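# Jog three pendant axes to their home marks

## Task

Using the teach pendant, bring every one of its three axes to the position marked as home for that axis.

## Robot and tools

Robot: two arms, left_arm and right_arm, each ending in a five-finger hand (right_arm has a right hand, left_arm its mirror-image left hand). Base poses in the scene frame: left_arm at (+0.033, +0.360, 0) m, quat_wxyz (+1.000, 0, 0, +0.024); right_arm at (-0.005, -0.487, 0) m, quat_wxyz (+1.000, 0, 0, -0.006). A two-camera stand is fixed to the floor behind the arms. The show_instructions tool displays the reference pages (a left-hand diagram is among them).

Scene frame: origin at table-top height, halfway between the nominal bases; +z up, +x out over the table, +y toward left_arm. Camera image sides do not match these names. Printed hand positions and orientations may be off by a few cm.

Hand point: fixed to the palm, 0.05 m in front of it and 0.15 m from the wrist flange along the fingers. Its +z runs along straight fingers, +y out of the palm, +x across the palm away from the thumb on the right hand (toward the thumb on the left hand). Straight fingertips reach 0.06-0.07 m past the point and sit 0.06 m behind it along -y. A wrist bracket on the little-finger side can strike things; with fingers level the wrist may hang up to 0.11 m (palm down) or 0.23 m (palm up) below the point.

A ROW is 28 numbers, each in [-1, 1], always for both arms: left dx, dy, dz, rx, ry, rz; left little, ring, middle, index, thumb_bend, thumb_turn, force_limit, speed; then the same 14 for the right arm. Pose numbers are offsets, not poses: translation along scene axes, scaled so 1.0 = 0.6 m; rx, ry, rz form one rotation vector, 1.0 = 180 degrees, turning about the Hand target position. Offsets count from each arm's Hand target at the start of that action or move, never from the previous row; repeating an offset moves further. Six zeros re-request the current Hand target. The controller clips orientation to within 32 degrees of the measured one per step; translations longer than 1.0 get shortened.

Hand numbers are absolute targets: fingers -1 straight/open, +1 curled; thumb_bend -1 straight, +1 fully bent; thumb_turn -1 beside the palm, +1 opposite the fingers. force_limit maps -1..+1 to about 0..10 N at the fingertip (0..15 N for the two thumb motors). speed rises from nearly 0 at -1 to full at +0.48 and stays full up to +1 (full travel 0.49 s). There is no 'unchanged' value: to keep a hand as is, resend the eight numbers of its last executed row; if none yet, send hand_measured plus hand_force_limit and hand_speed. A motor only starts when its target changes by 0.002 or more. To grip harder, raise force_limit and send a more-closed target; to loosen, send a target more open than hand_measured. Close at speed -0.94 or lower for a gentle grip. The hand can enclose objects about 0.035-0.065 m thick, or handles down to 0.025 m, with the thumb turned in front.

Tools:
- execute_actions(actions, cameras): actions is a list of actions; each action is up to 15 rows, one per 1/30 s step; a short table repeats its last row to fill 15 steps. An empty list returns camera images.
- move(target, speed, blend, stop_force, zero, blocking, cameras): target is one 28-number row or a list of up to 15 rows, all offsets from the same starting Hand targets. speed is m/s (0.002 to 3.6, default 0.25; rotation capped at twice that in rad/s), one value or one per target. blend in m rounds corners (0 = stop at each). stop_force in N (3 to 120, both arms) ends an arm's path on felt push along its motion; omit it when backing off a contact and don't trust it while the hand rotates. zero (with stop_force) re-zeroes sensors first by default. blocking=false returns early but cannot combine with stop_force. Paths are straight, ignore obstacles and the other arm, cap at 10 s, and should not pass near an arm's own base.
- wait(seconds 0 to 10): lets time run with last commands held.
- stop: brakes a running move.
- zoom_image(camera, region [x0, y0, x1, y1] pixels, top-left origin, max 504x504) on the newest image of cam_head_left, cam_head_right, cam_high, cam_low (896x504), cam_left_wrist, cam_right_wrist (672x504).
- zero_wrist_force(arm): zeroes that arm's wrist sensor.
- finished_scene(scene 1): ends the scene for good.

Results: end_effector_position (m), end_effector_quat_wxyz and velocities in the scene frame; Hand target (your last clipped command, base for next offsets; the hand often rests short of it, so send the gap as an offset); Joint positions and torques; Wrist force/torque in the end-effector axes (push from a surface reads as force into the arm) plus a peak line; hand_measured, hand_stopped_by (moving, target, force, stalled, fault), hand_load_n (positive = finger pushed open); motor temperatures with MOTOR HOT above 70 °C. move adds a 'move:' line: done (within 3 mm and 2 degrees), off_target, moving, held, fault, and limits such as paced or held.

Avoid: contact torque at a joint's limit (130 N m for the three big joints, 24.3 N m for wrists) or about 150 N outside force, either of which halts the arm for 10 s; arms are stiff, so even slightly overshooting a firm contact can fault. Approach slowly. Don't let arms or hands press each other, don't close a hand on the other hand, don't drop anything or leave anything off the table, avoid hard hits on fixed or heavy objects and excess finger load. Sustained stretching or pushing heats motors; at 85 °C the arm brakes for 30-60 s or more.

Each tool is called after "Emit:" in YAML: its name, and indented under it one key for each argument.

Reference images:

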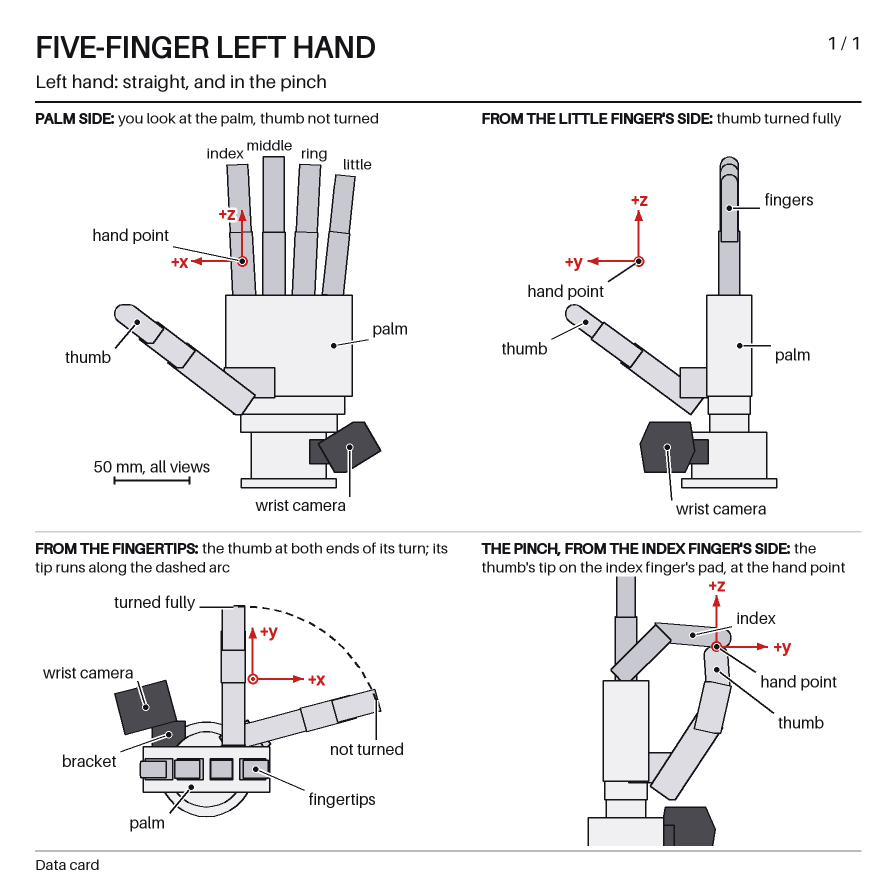

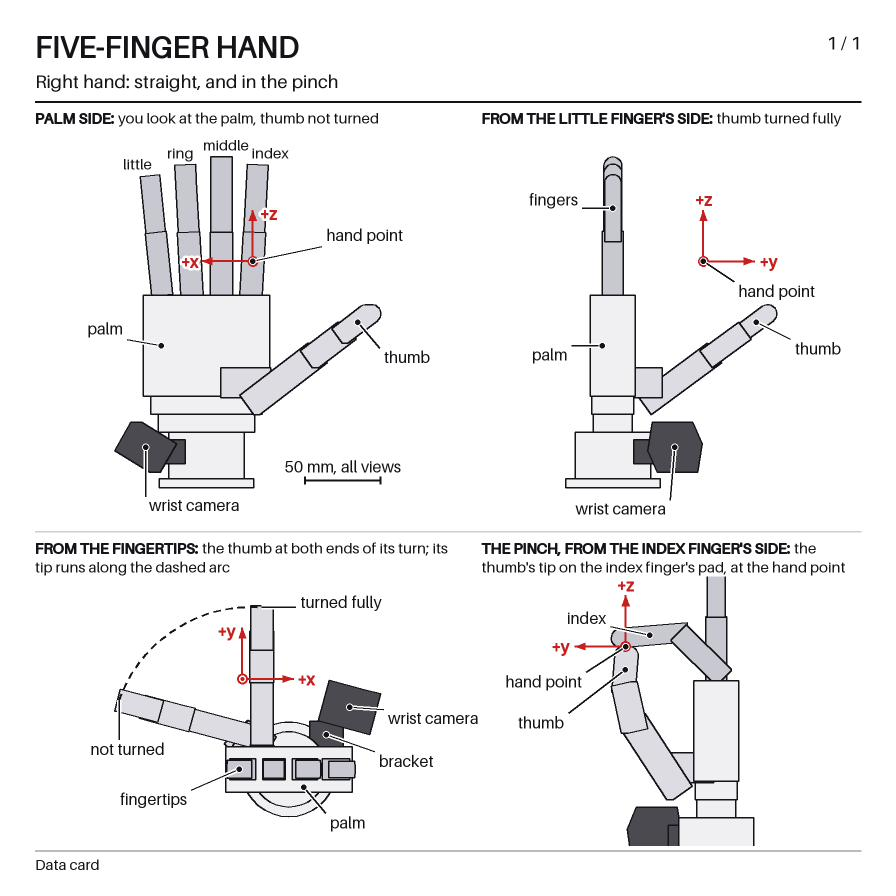

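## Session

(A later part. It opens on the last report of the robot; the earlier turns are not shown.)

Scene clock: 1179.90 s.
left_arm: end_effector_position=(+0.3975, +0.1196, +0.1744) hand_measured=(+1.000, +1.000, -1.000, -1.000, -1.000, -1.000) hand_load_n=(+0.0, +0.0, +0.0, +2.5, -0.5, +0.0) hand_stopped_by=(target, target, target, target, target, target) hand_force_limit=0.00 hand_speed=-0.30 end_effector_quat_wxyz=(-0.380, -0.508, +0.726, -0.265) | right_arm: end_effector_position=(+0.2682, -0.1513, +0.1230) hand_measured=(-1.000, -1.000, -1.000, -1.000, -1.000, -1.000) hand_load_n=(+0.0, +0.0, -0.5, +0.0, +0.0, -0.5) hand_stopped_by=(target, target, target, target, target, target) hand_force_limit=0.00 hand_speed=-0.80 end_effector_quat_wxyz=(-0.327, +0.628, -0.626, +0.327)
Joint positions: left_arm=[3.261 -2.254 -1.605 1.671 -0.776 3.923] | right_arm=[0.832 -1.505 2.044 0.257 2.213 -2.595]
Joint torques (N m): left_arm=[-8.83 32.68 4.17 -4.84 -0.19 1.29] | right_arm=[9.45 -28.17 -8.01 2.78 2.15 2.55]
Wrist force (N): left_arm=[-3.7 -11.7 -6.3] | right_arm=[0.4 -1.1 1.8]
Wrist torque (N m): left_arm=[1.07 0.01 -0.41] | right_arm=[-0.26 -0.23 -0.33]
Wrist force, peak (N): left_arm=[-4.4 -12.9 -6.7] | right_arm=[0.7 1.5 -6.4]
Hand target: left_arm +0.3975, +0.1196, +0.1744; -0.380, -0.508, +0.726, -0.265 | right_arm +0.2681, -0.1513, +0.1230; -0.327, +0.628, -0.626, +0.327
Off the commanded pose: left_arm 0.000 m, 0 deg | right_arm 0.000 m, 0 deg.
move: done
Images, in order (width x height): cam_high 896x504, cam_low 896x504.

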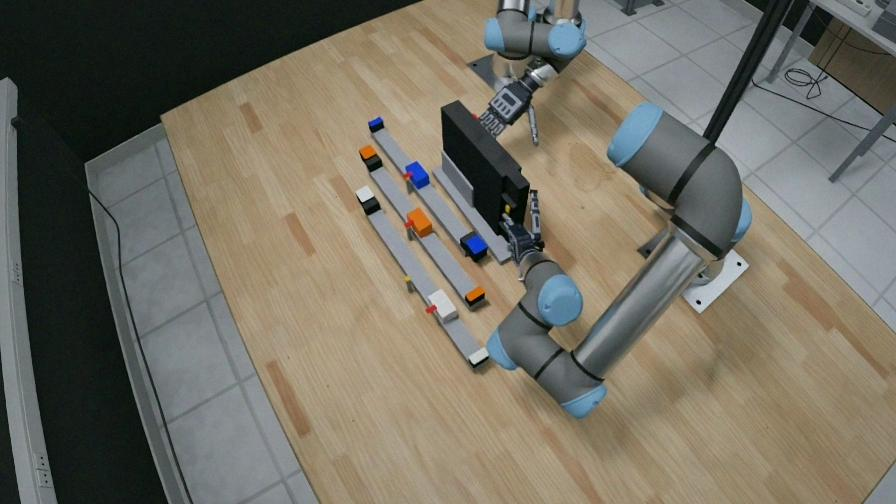

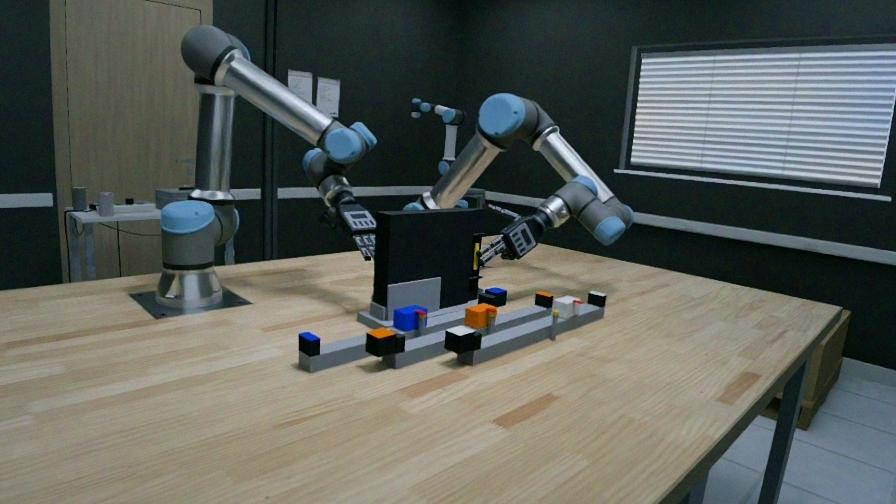

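Emit:
move:
  target: [0,0,0,0,0,0,1,1,-1,-1,-1,-1,0,-0.3,0.005,-0.0075,-0.0703,0,0,0,-1,-1,-1,-1,-1,-1,0,-0.8]
  cameras: ["cam_right_wrist"]
  speed: 0.1

Emit:
zoom_image:
  camera: "cam_right_wrist"
  region: [120, 0, 320, 150]

Emit:
move:
  target: [0,0,0,0,0,0,1,1,-1,-1,-1,-1,0,-0.3,0.05,0,0,0,0,0,-1,-1,-1,-1,-1,-1,0,-0.8]
  cameras: ["cam_right_wrist"]
  speed: 0.012
  stop_force: 4

Emit:
move:
  target: [0,0,0,0,0,0,1,1,-1,-1,-1,-1,0,-0.3,-0.03,0,0,0,0,0,-1,-1,-1,-1,-1,-1,0,-0.8]
  cameras: ["cam_right_wrist","cam_head_left"]
  speed: 0.1

Emit:
zoom_image:
  camera: "cam_head_left"
  region: [455, 310, 545, 378]

Scene clock: 1212.40 s.
left_arm: end_effector_position=(+0.3975, +0.1196, +0.1744) hand_measured=(+1.000, +1.000, -1.000, -1.000, -1.000, -1.000) hand_load_n=(+0.0, +0.0, +0.0, +2.5, +0.0, +0.0) hand_stopped_by=(target, target, target, target, target, target) hand_force_limit=0.00 hand_speed=-0.30 end_effector_quat_wxyz=(-0.380, -0.508, +0.726, -0.265) | right_arm: end_effector_position=(+0.2710, -0.1558, +0.0809) hand_measured=(-1.000, -1.000, -1.000, -1.000, -1.000, -1.000) hand_load_n=(+0.0, +0.0, +0.0, +0.0, +0.0, -0.5) hand_stopped_by=(target, target, target, target, target, target) hand_force_limit=0.00 hand_speed=-0.80 end_effector_quat_wxyz=(-0.327, +0.628, -0.626, +0.327)
Joint positions: left_arm=[3.261 -2.254 -1.605 1.671 -0.776 3.923] | right_arm=[0.814 -1.452 2.112 0.126 2.201 -2.611]
Joint torques (N m): left_arm=[-9.12 30.8 3.22 -4.83 -0.13 1.25] | right_arm=[-8.59 -10.8 -6.2 -1.25 -1.06 -2.45]
Wrist force (N): left_arm=[-3.4 -12.0 -6.4] | right_arm=[0.6 -1.2 1.7]
Wrist torque (N m): left_arm=[1.04 -0.03 -0.39] | right_arm=[-0.26 -0.27 -0.23]
Wrist force, peak (N): left_arm=[-3.0 -12.2 -7.1] | right_arm=[0.6 -1.5 1.7]
Hand target: left_arm +0.3975, +0.1196, +0.1744; -0.380, -0.508, +0.726, -0.265 | right_arm +0.2711, -0.1558, +0.0808; -0.327, +0.628, -0.626, +0.327
Off the commanded pose: left_arm 0.000 m, 0 deg | right_arm 0.000 m, 0 deg.
move: done
Images, in order (width x height): cam_right_wrist 672x504.

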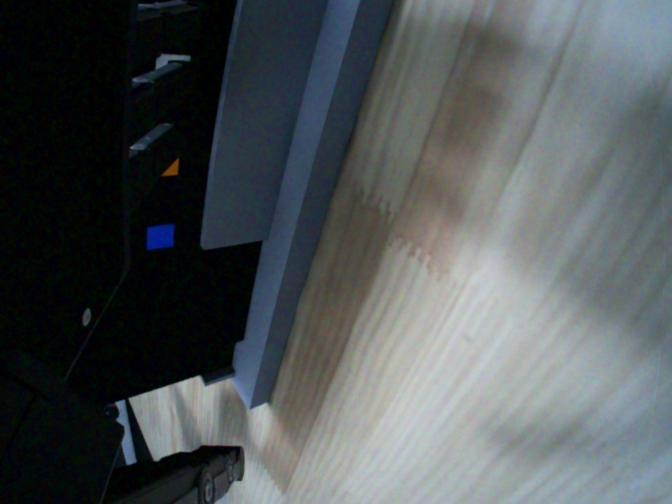

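Scaled by 2.520 from the camera's 672x504 image, which has a finer 960x720 frame.

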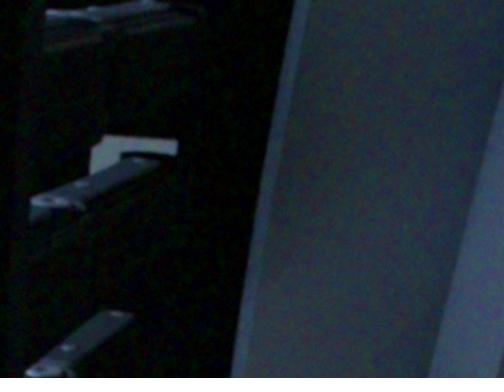

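Scene clock: 1214.77 s.
left_arm: end_effector_position=(+0.3975, +0.1196, +0.1744) hand_measured=(+1.000, +1.000, -1.000, -1.000, -1.000, -1.000) hand_load_n=(+0.0, +0.0, +0.0, +2.5, -0.5, +0.0) hand_stopped_by=(target, target, target, target, target, target) hand_force_limit=0.00 hand_speed=-0.30 end_effector_quat_wxyz=(-0.380, -0.508, +0.726, -0.265) | right_arm: end_effector_position=(+0.2861, -0.1558, +0.0808) hand_measured=(-1.000, -1.000, -1.000, -1.000, -1.000, -1.000) hand_load_n=(+0.0, +0.0, -2.5, +0.0, +0.0, -0.5) hand_stopped_by=(target, target, target, target, target, target) hand_force_limit=0.00 hand_speed=-0.80 end_effector_quat_wxyz=(-0.327, +0.628, -0.626, +0.327)
Joint positions: left_arm=[3.261 -2.254 -1.605 1.671 -0.776 3.923] | right_arm=[0.778 -1.444 2.099 0.114 2.175 -2.642]
Joint torques (N m): left_arm=[-10.28 30.82 3.77 -4.86 0.03 1.27] | right_arm=[7.7 -29.57 -7.01 1.95 2.58 2.44]
Wrist force (N): left_arm=[-3.6 -11.6 -6.5] | right_arm=[0.9 1.4 -1.8]
Wrist torque (N m): left_arm=[1.10 -0.04 -0.41] | right_arm=[-0.06 -0.10 -0.24]
Wrist force, peak (N): left_arm=[-3.0 -12.3 -7.0] | right_arm=[0.7 1.8 -6.0]
Hand target: left_arm +0.3975, +0.1196, +0.1744; -0.380, -0.508, +0.726, -0.265 | right_arm +0.2861, -0.1558, +0.0808; -0.327, +0.628, -0.626, +0.327 (not the last commanded pose)
Off the commanded pose: left_arm 0.000 m, 0 deg | right_arm 0.015 m, 0 deg.
move: contact (right_arm)
Images, in order (width x height): cam_right_wrist 672x504.

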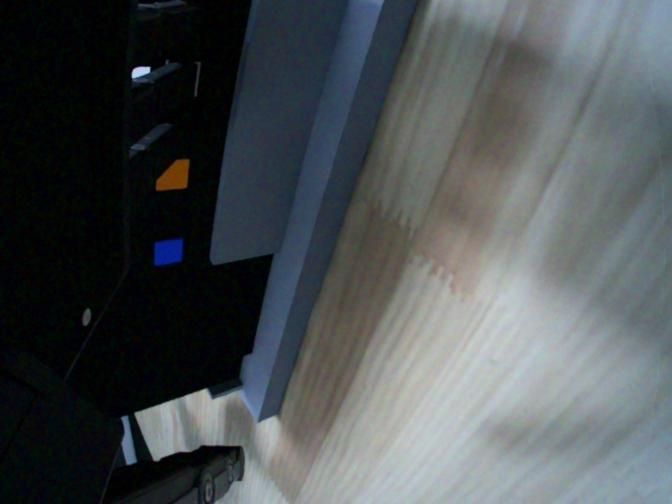

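Scene clock: 1215.67 s.
left_arm: end_effector_position=(+0.3975, +0.1196, +0.1744) hand_measured=(+1.000, +1.000, -1.000, -1.000, -1.000, -1.000) hand_load_n=(+0.0, +0.0, +0.0, +2.5, +0.0, +0.0) hand_stopped_by=(target, target, target, target, target, target) hand_force_limit=0.00 hand_speed=-0.30 end_effector_quat_wxyz=(-0.380, -0.508, +0.726, -0.265) | right_arm: end_effector_position=(+0.2682, -0.1558, +0.0808) hand_measured=(-1.000, -1.000, -1.000, -1.000, -1.000, -1.000) hand_load_n=(+0.0, +0.0, +0.0, +0.0, +0.0, +0.0) hand_stopped_by=(target, target, target, target, target, target) hand_force_limit=0.00 hand_speed=-0.80 end_effector_quat_wxyz=(-0.327, +0.628, -0.626, +0.327)
Joint positions: left_arm=[3.261 -2.254 -1.605 1.671 -0.776 3.923] | right_arm=[0.821 -1.453 2.115 0.129 2.206 -2.605]
Joint torques (N m): left_arm=[-8.52 31.29 3.82 -4.79 0.2 1.28] | right_arm=[8.42 -29.26 -6.5 2.54 2.31 2.66]
Wrist force (N): left_arm=[-3.0 -12.0 -6.9] | right_arm=[0.8 -1.1 1.7]
Wrist torque (N m): left_arm=[1.06 -0.04 -0.40] | right_arm=[-0.24 -0.29 -0.30]
Wrist force, peak (N): left_arm=[-3.0 -12.2 -7.1] | right_arm=[1.0 0.7 -1.9]
Hand target: left_arm +0.3975, +0.1196, +0.1744; -0.380, -0.508, +0.726, -0.265 | right_arm +0.2681, -0.1558, +0.0808; -0.327, +0.628, -0.626, +0.327
Off the commanded pose: left_arm 0.000 m, 0 deg | right_arm 0.000 m, 0 deg.
move: done
Images, in order (width x height): cam_head_left 896x504, cam_right_wrist 672x504.

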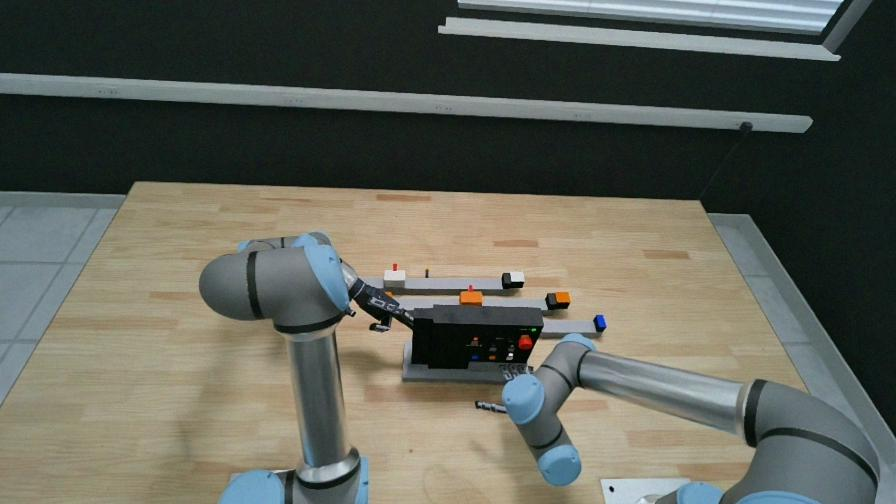

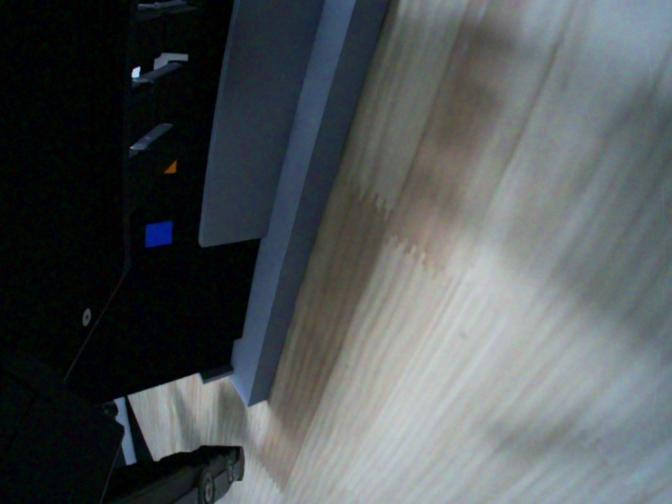

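Scaled by 5.600 from the camera's 896x504 image, which has a finer 1280x720 frame.

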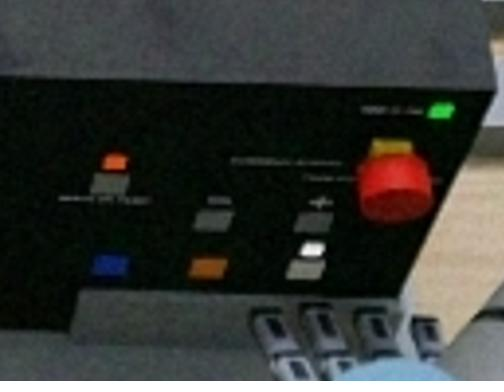

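Emit:
zoom_image:
  camera: "cam_head_left"
  region: [380, 250, 500, 320]

Emit:
move:
  target: [0,0,0,0,0,0,1,1,-1,-1,-1,-1,0,-0.3,0.005,0.0075,0.0703,0,0,0,-1,-1,-1,-1,-1,-1,0,-0.8]
  cameras: ["cam_high","cam_low","cam_head_right"]
  speed: 0.1

Emit:
zoom_image:
  camera: "cam_high"
  region: [395, 270, 465, 323]

Emit:
zoom_image:
  camera: "cam_low"
  region: [530, 280, 610, 343]

Emit:
zoom_image:
  camera: "cam_head_right"
  region: [380, 250, 500, 320]

Scaled by 4.200 from the camera's 896x504 image, which has a finer 1280x720 frame.

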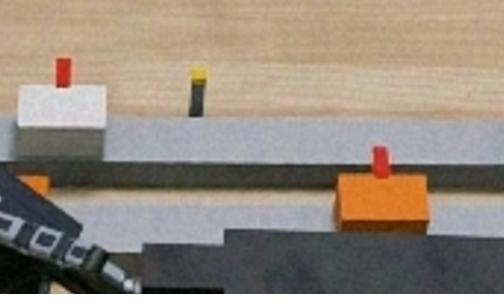

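Scene clock: 1226.67 s.
left_arm: end_effector_position=(+0.3975, +0.1196, +0.1744) hand_measured=(+1.000, +1.000, -1.000, -1.000, -1.000, -1.000) hand_load_n=(+0.0, +0.0, +0.0, +2.0, +0.0, +0.0) hand_stopped_by=(target, target, target, target, target, target) hand_force_limit=0.00 hand_speed=-0.30 end_effector_quat_wxyz=(-0.380, -0.508, +0.726, -0.265) | right_arm: end_effector_position=(+0.2711, -0.1513, +0.1229) hand_measured=(-1.000, -1.000, -1.000, -1.000, -1.000, -1.000) hand_load_n=(+0.0, +0.0, +0.0, +0.0, +0.0, +0.0) hand_stopped_by=(target, target, target, target, target, target) hand_force_limit=0.00 hand_speed=-0.80 end_effector_quat_wxyz=(-0.327, +0.628, -0.626, +0.327)
Joint positions: left_arm=[3.261 -2.254 -1.605 1.671 -0.776 3.923] | right_arm=[0.825 -1.504 2.042 0.254 2.208 -2.602]
Joint torques (N m): left_arm=[-8.53 31.98 2.53 -4.61 0.16 1.2] | right_arm=[8.41 -29.71 -24.53 2.67 2.46 2.48]
Wrist force (N): left_arm=[-3.2 -11.9 -6.7] | right_arm=[0.7 -1.2 1.6]
Wrist torque (N m): left_arm=[1.07 -0.04 -0.39] | right_arm=[-0.25 -0.27 -0.32]
Wrist force, peak (N): left_arm=[-3.0 -12.1 -7.3] | right_arm=[0.7 -1.3 1.9]
Hand target: left_arm +0.3975, +0.1196, +0.1744; -0.380, -0.508, +0.726, -0.265 | right_arm +0.2711, -0.1513, +0.1230; -0.327, +0.628, -0.626, +0.327
Off the commanded pose: left_arm 0.000 m, 0 deg | right_arm 0.000 m, 0 deg.
move: done
Images, in order (width x height): cam_head_right 896x504, cam_high 896x504, cam_low 896x504.

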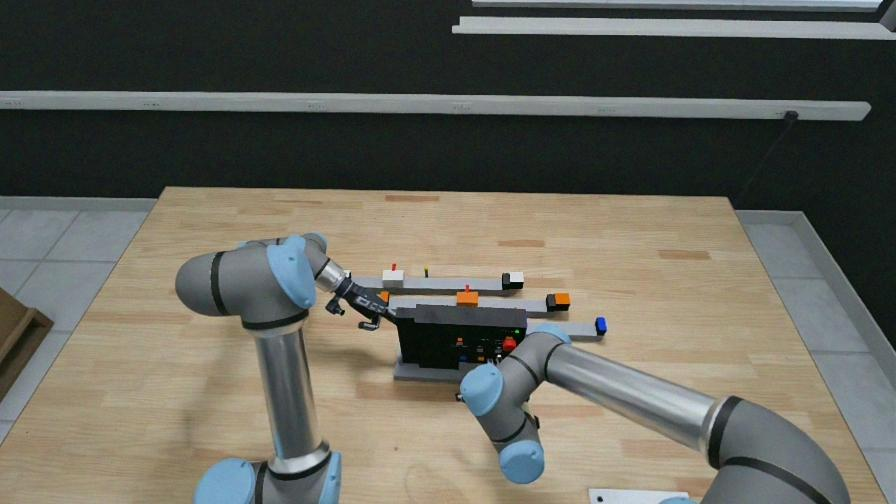

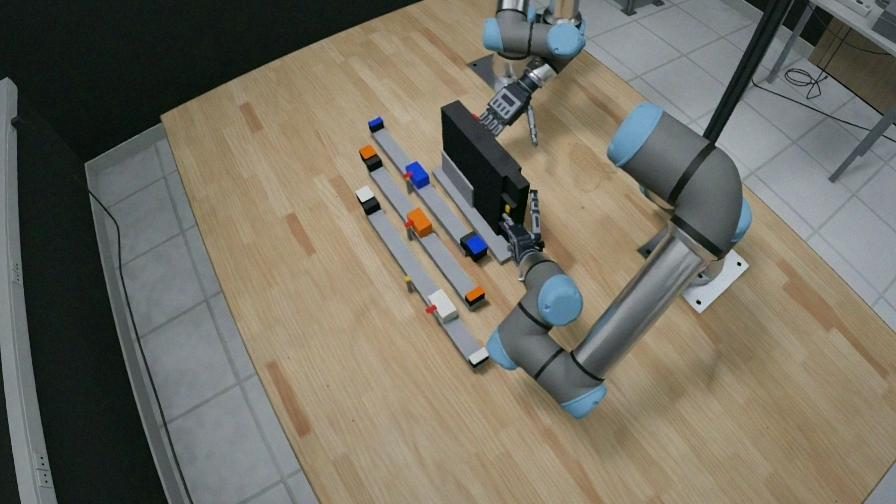

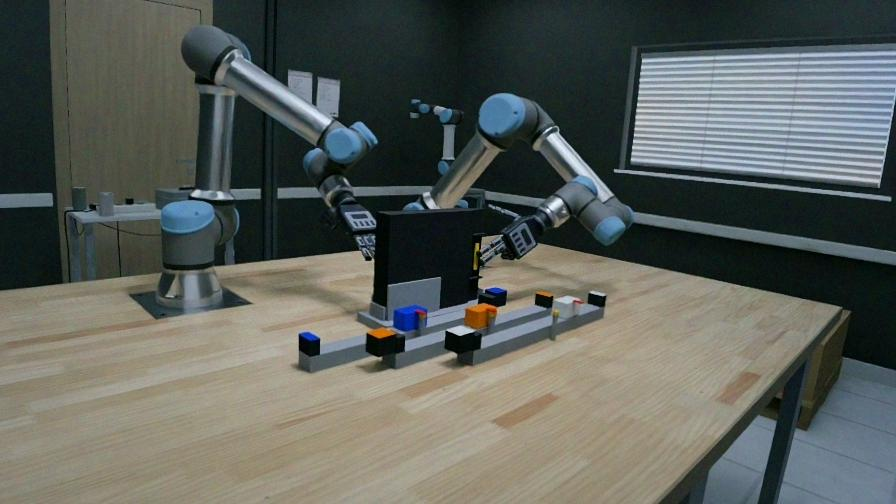

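Scaled by 7.200 from the camera's 896x504 image, which has a finer 1280x720 frame.

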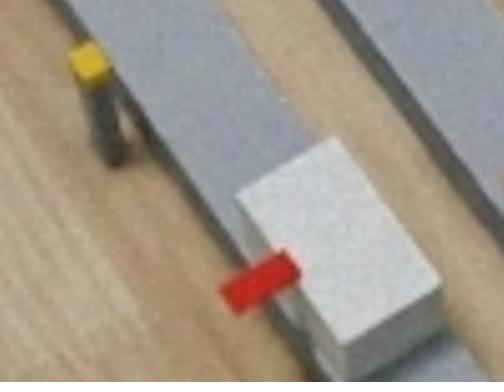

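Scaled by 6.300 from the camera's 896x504 image, which has a finer 1280x720 frame.

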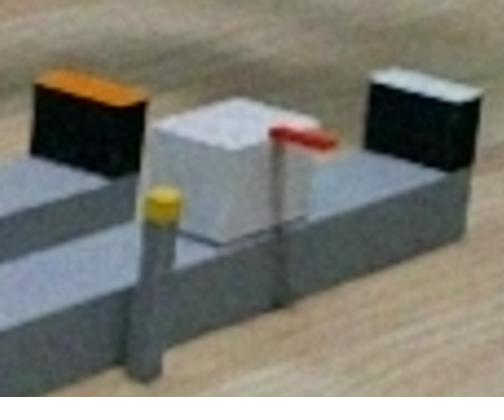

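Scaled by 4.200 from the camera's 896x504 image, which has a finer 1280x720 frame.

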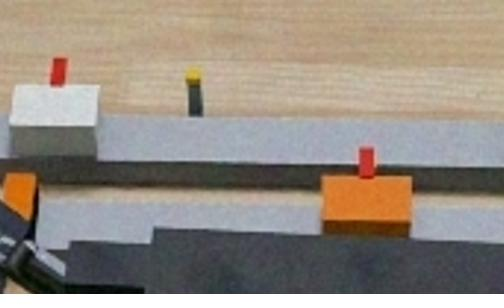

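Emit:
move:
  target: [0,0,0,0,0,0,1,1,-1,-1,-1,-1,0,-0.3,0.05,0,0,0,0,0,-1,-1,-1,-1,-1,-1,0,-0.8]
  cameras: []
  speed: 0.012
  stop_force: 4

Emit:
move:
  target: [0,0,0,0,0,0,1,1,-1,-1,-1,-1,0,-0.3,0.001,0,0,0,0,0,-1,-1,-1,-1,-1,-1,0,-0.8]
  cameras: ["cam_high"]
  speed: 0.02

Emit:
zoom_image:
  camera: "cam_high"
  region: [395, 270, 465, 323]

Emit:
move:
  target: [0,0,0,0,0,0,1,1,-1,-1,-1,-1,0,-0.3,-0.031,0,0,0,0,0,-1,-1,-1,-1,-1,-1,0,-0.8]
  cameras: ["cam_high","cam_head_left"]
  speed: 0.1

Emit:
zoom_image:
  camera: "cam_high"
  region: [395, 270, 465, 323]

Emit:
zoom_image:
  camera: "cam_head_left"
  region: [380, 250, 500, 320]

Scene clock: 1241.20 s.
left_arm: end_effector_position=(+0.3975, +0.1196, +0.1744) hand_measured=(+1.000, +1.000, -1.000, -1.000, -1.000, -1.000) hand_load_n=(+0.0, +0.0, +0.0, +2.5, +0.0, +0.0) hand_stopped_by=(target, target, target, target, target, target) hand_force_limit=0.00 hand_speed=-0.30 end_effector_quat_wxyz=(-0.380, -0.508, +0.726, -0.265) | right_arm: end_effector_position=(+0.2863, -0.1513, +0.1230) hand_measured=(-1.000, -1.000, -1.000, -1.000, -1.000, -1.000) hand_load_n=(+0.0, +0.0, -2.5, +0.0, +0.0, +0.0) hand_stopped_by=(target, target, target, target, target, target) hand_force_limit=0.00 hand_speed=-0.80 end_effector_quat_wxyz=(-0.327, +0.628, -0.626, +0.327)
Joint positions: left_arm=[3.261 -2.254 -1.605 1.671 -0.776 3.923] | right_arm=[0.788 -1.496 2.029 0.241 2.182 -2.633]
Joint torques (N m): left_arm=[-9.55 31.79 3.36 -4.69 0.25 1] | right_arm=[7.41 -28.69 -7.73 1.88 2.66 2.56]
Wrist force (N): left_arm=[-5.0 -12.9 -6.3] | right_arm=[1.0 1.3 -1.8]
Wrist torque (N m): left_arm=[1.07 -0.09 -0.49] | right_arm=[-0.07 -0.13 -0.22]
Wrist force, peak (N): left_arm=[-4.8 -13.1 -6.7] | right_arm=[1.0 1.7 -7.7]
Hand target: left_arm +0.3975, +0.1196, +0.1744; -0.380, -0.508, +0.726, -0.265 | right_arm +0.2863, -0.1513, +0.1230; -0.327, +0.628, -0.626, +0.327 (not the last commanded pose)
Off the commanded pose: left_arm 0.000 m, 0 deg | right_arm 0.015 m, 0 deg.
move: contact (right_arm)
No camera images: "cameras" was empty.

Scene clock: 1241.90 s.
left_arm: end_effector_position=(+0.3975, +0.1196, +0.1744) hand_measured=(+1.000, +1.000, -1.000, -1.000, -1.000, -1.000) hand_load_n=(+0.0, +0.0, +0.0, +2.5, +0.0, +0.0) hand_stopped_by=(target, target, target, target, target, target) hand_force_limit=0.00 hand_speed=-0.30 end_effector_quat_wxyz=(-0.380, -0.508, +0.726, -0.265) | right_arm: end_effector_position=(+0.2869, -0.1513, +0.1230) hand_measured=(-1.000, -1.000, -1.000, -1.000, -1.000, -1.000) hand_load_n=(+0.0, +0.0, -4.0, -0.5, +0.0, +0.0) hand_stopped_by=(target, target, target, target, target, target) hand_force_limit=0.00 hand_speed=-0.80 end_effector_quat_wxyz=(-0.327, +0.628, -0.626, +0.327)
Joint positions: left_arm=[3.261 -2.254 -1.605 1.671 -0.776 3.923] | right_arm=[0.787 -1.495 2.028 0.24 2.181 -2.635]
Joint torques (N m): left_arm=[-9.83 31.62 3.34 -4.77 0.28 1.1] | right_arm=[-12 -8.1 -24.76 -2.83 -0.62 -2.26]
Wrist force (N): left_arm=[-5.1 -12.8 -6.0] | right_arm=[1.0 3.0 -10.0]
Wrist torque (N m): left_arm=[1.08 -0.10 -0.49] | right_arm=[0.38 0.00 -0.11]
Wrist force, peak (N): left_arm=[-4.6 -13.1 -6.8] | right_arm=[1.0 3.0 -10.0]
Hand target: left_arm +0.3975, +0.1196, +0.1744; -0.380, -0.508, +0.726, -0.265 | right_arm +0.2869, -0.1513, +0.1230; -0.327, +0.628, -0.626, +0.327
Off the commanded pose: left_arm 0.000 m, 0 deg | right_arm 0.000 m, 0 deg.
move: done
Images, in order (width x height): cam_high 896x504.

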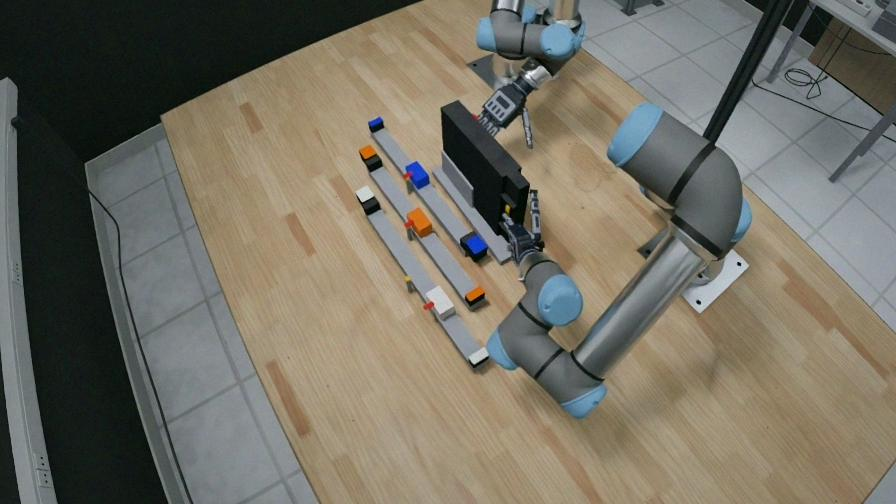

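Scaled by 7.200 from the camera's 896x504 image, which has a finer 1280x720 frame.

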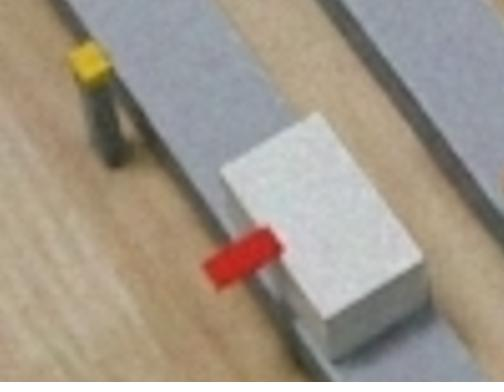

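Scene clock: 1242.80 s.
left_arm: end_effector_position=(+0.3975, +0.1196, +0.1744) hand_measured=(+1.000, +1.000, -1.000, -1.000, -1.000, -1.000) hand_load_n=(+0.0, +0.0, +0.0, +2.0, +0.0, -0.5) hand_stopped_by=(target, target, target, target, target, target) hand_force_limit=0.00 hand_speed=-0.30 end_effector_quat_wxyz=(-0.380, -0.508, +0.726, -0.265) | right_arm: end_effector_position=(+0.2684, -0.1513, +0.1230) hand_measured=(-1.000, -1.000, -1.000, -1.000, -1.000, -1.000) hand_load_n=(+0.0, +0.0, +0.0, +0.0, +0.0, +0.0) hand_stopped_by=(target, target, target, target, target, target) hand_force_limit=0.00 hand_speed=-0.80 end_effector_quat_wxyz=(-0.327, +0.628, -0.626, +0.327)
Joint positions: left_arm=[3.261 -2.254 -1.605 1.671 -0.776 3.923] | right_arm=[0.831 -1.505 2.044 0.257 2.213 -2.596]
Joint torques (N m): left_arm=[-10.95 31.86 3.29 -4.63 0.29 1.01] | right_arm=[8.65 -28.64 -7.81 2.57 2.32 2.53]
Wrist force (N): left_arm=[-2.9 -12.0 -7.0] | right_arm=[0.7 -1.2 1.7]
Wrist torque (N m): left_arm=[1.07 -0.02 -0.40] | right_arm=[-0.27 -0.28 -0.31]
Wrist force, peak (N): left_arm=[-4.5 -13.1 -6.8] | right_arm=[0.9 2.8 -10.3]
Hand target: left_arm +0.3975, +0.1196, +0.1744; -0.380, -0.508, +0.726, -0.265 | right_arm +0.2683, -0.1513, +0.1230; -0.327, +0.628, -0.626, +0.327
Off the commanded pose: left_arm 0.000 m, 0 deg | right_arm 0.000 m, 0 deg.
move: done
Images, in order (width x height): cam_head_left 896x504, cam_high 896x504.

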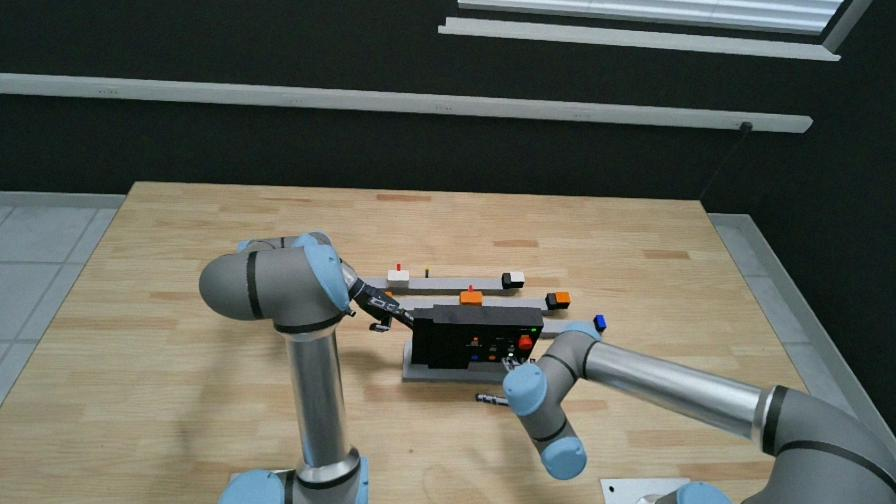

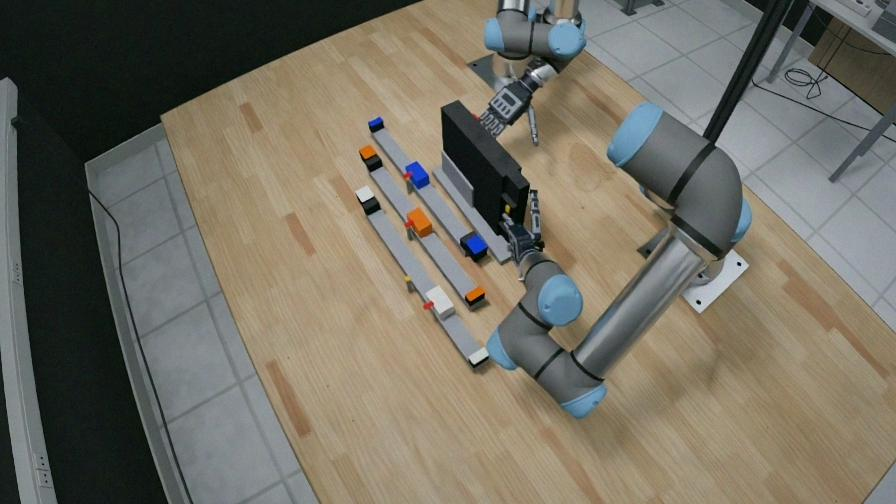

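Scaled by 7.200 from the camera's 896x504 image, which has a finer 1280x720 frame.

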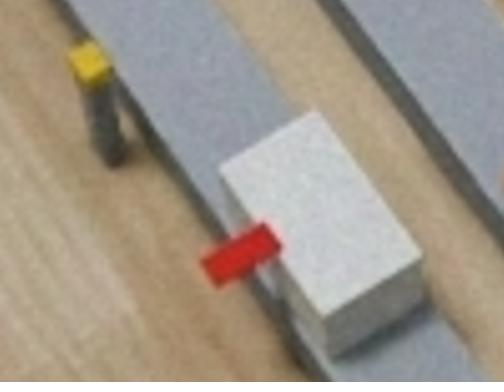

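Scaled by 4.200 from the camera's 896x504 image, which has a finer 1280x720 frame.

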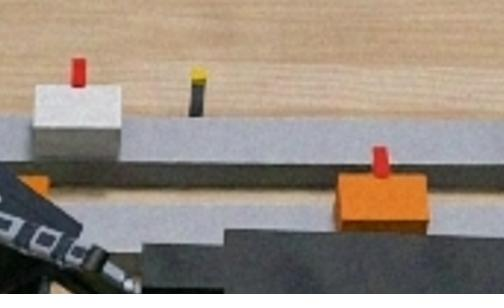

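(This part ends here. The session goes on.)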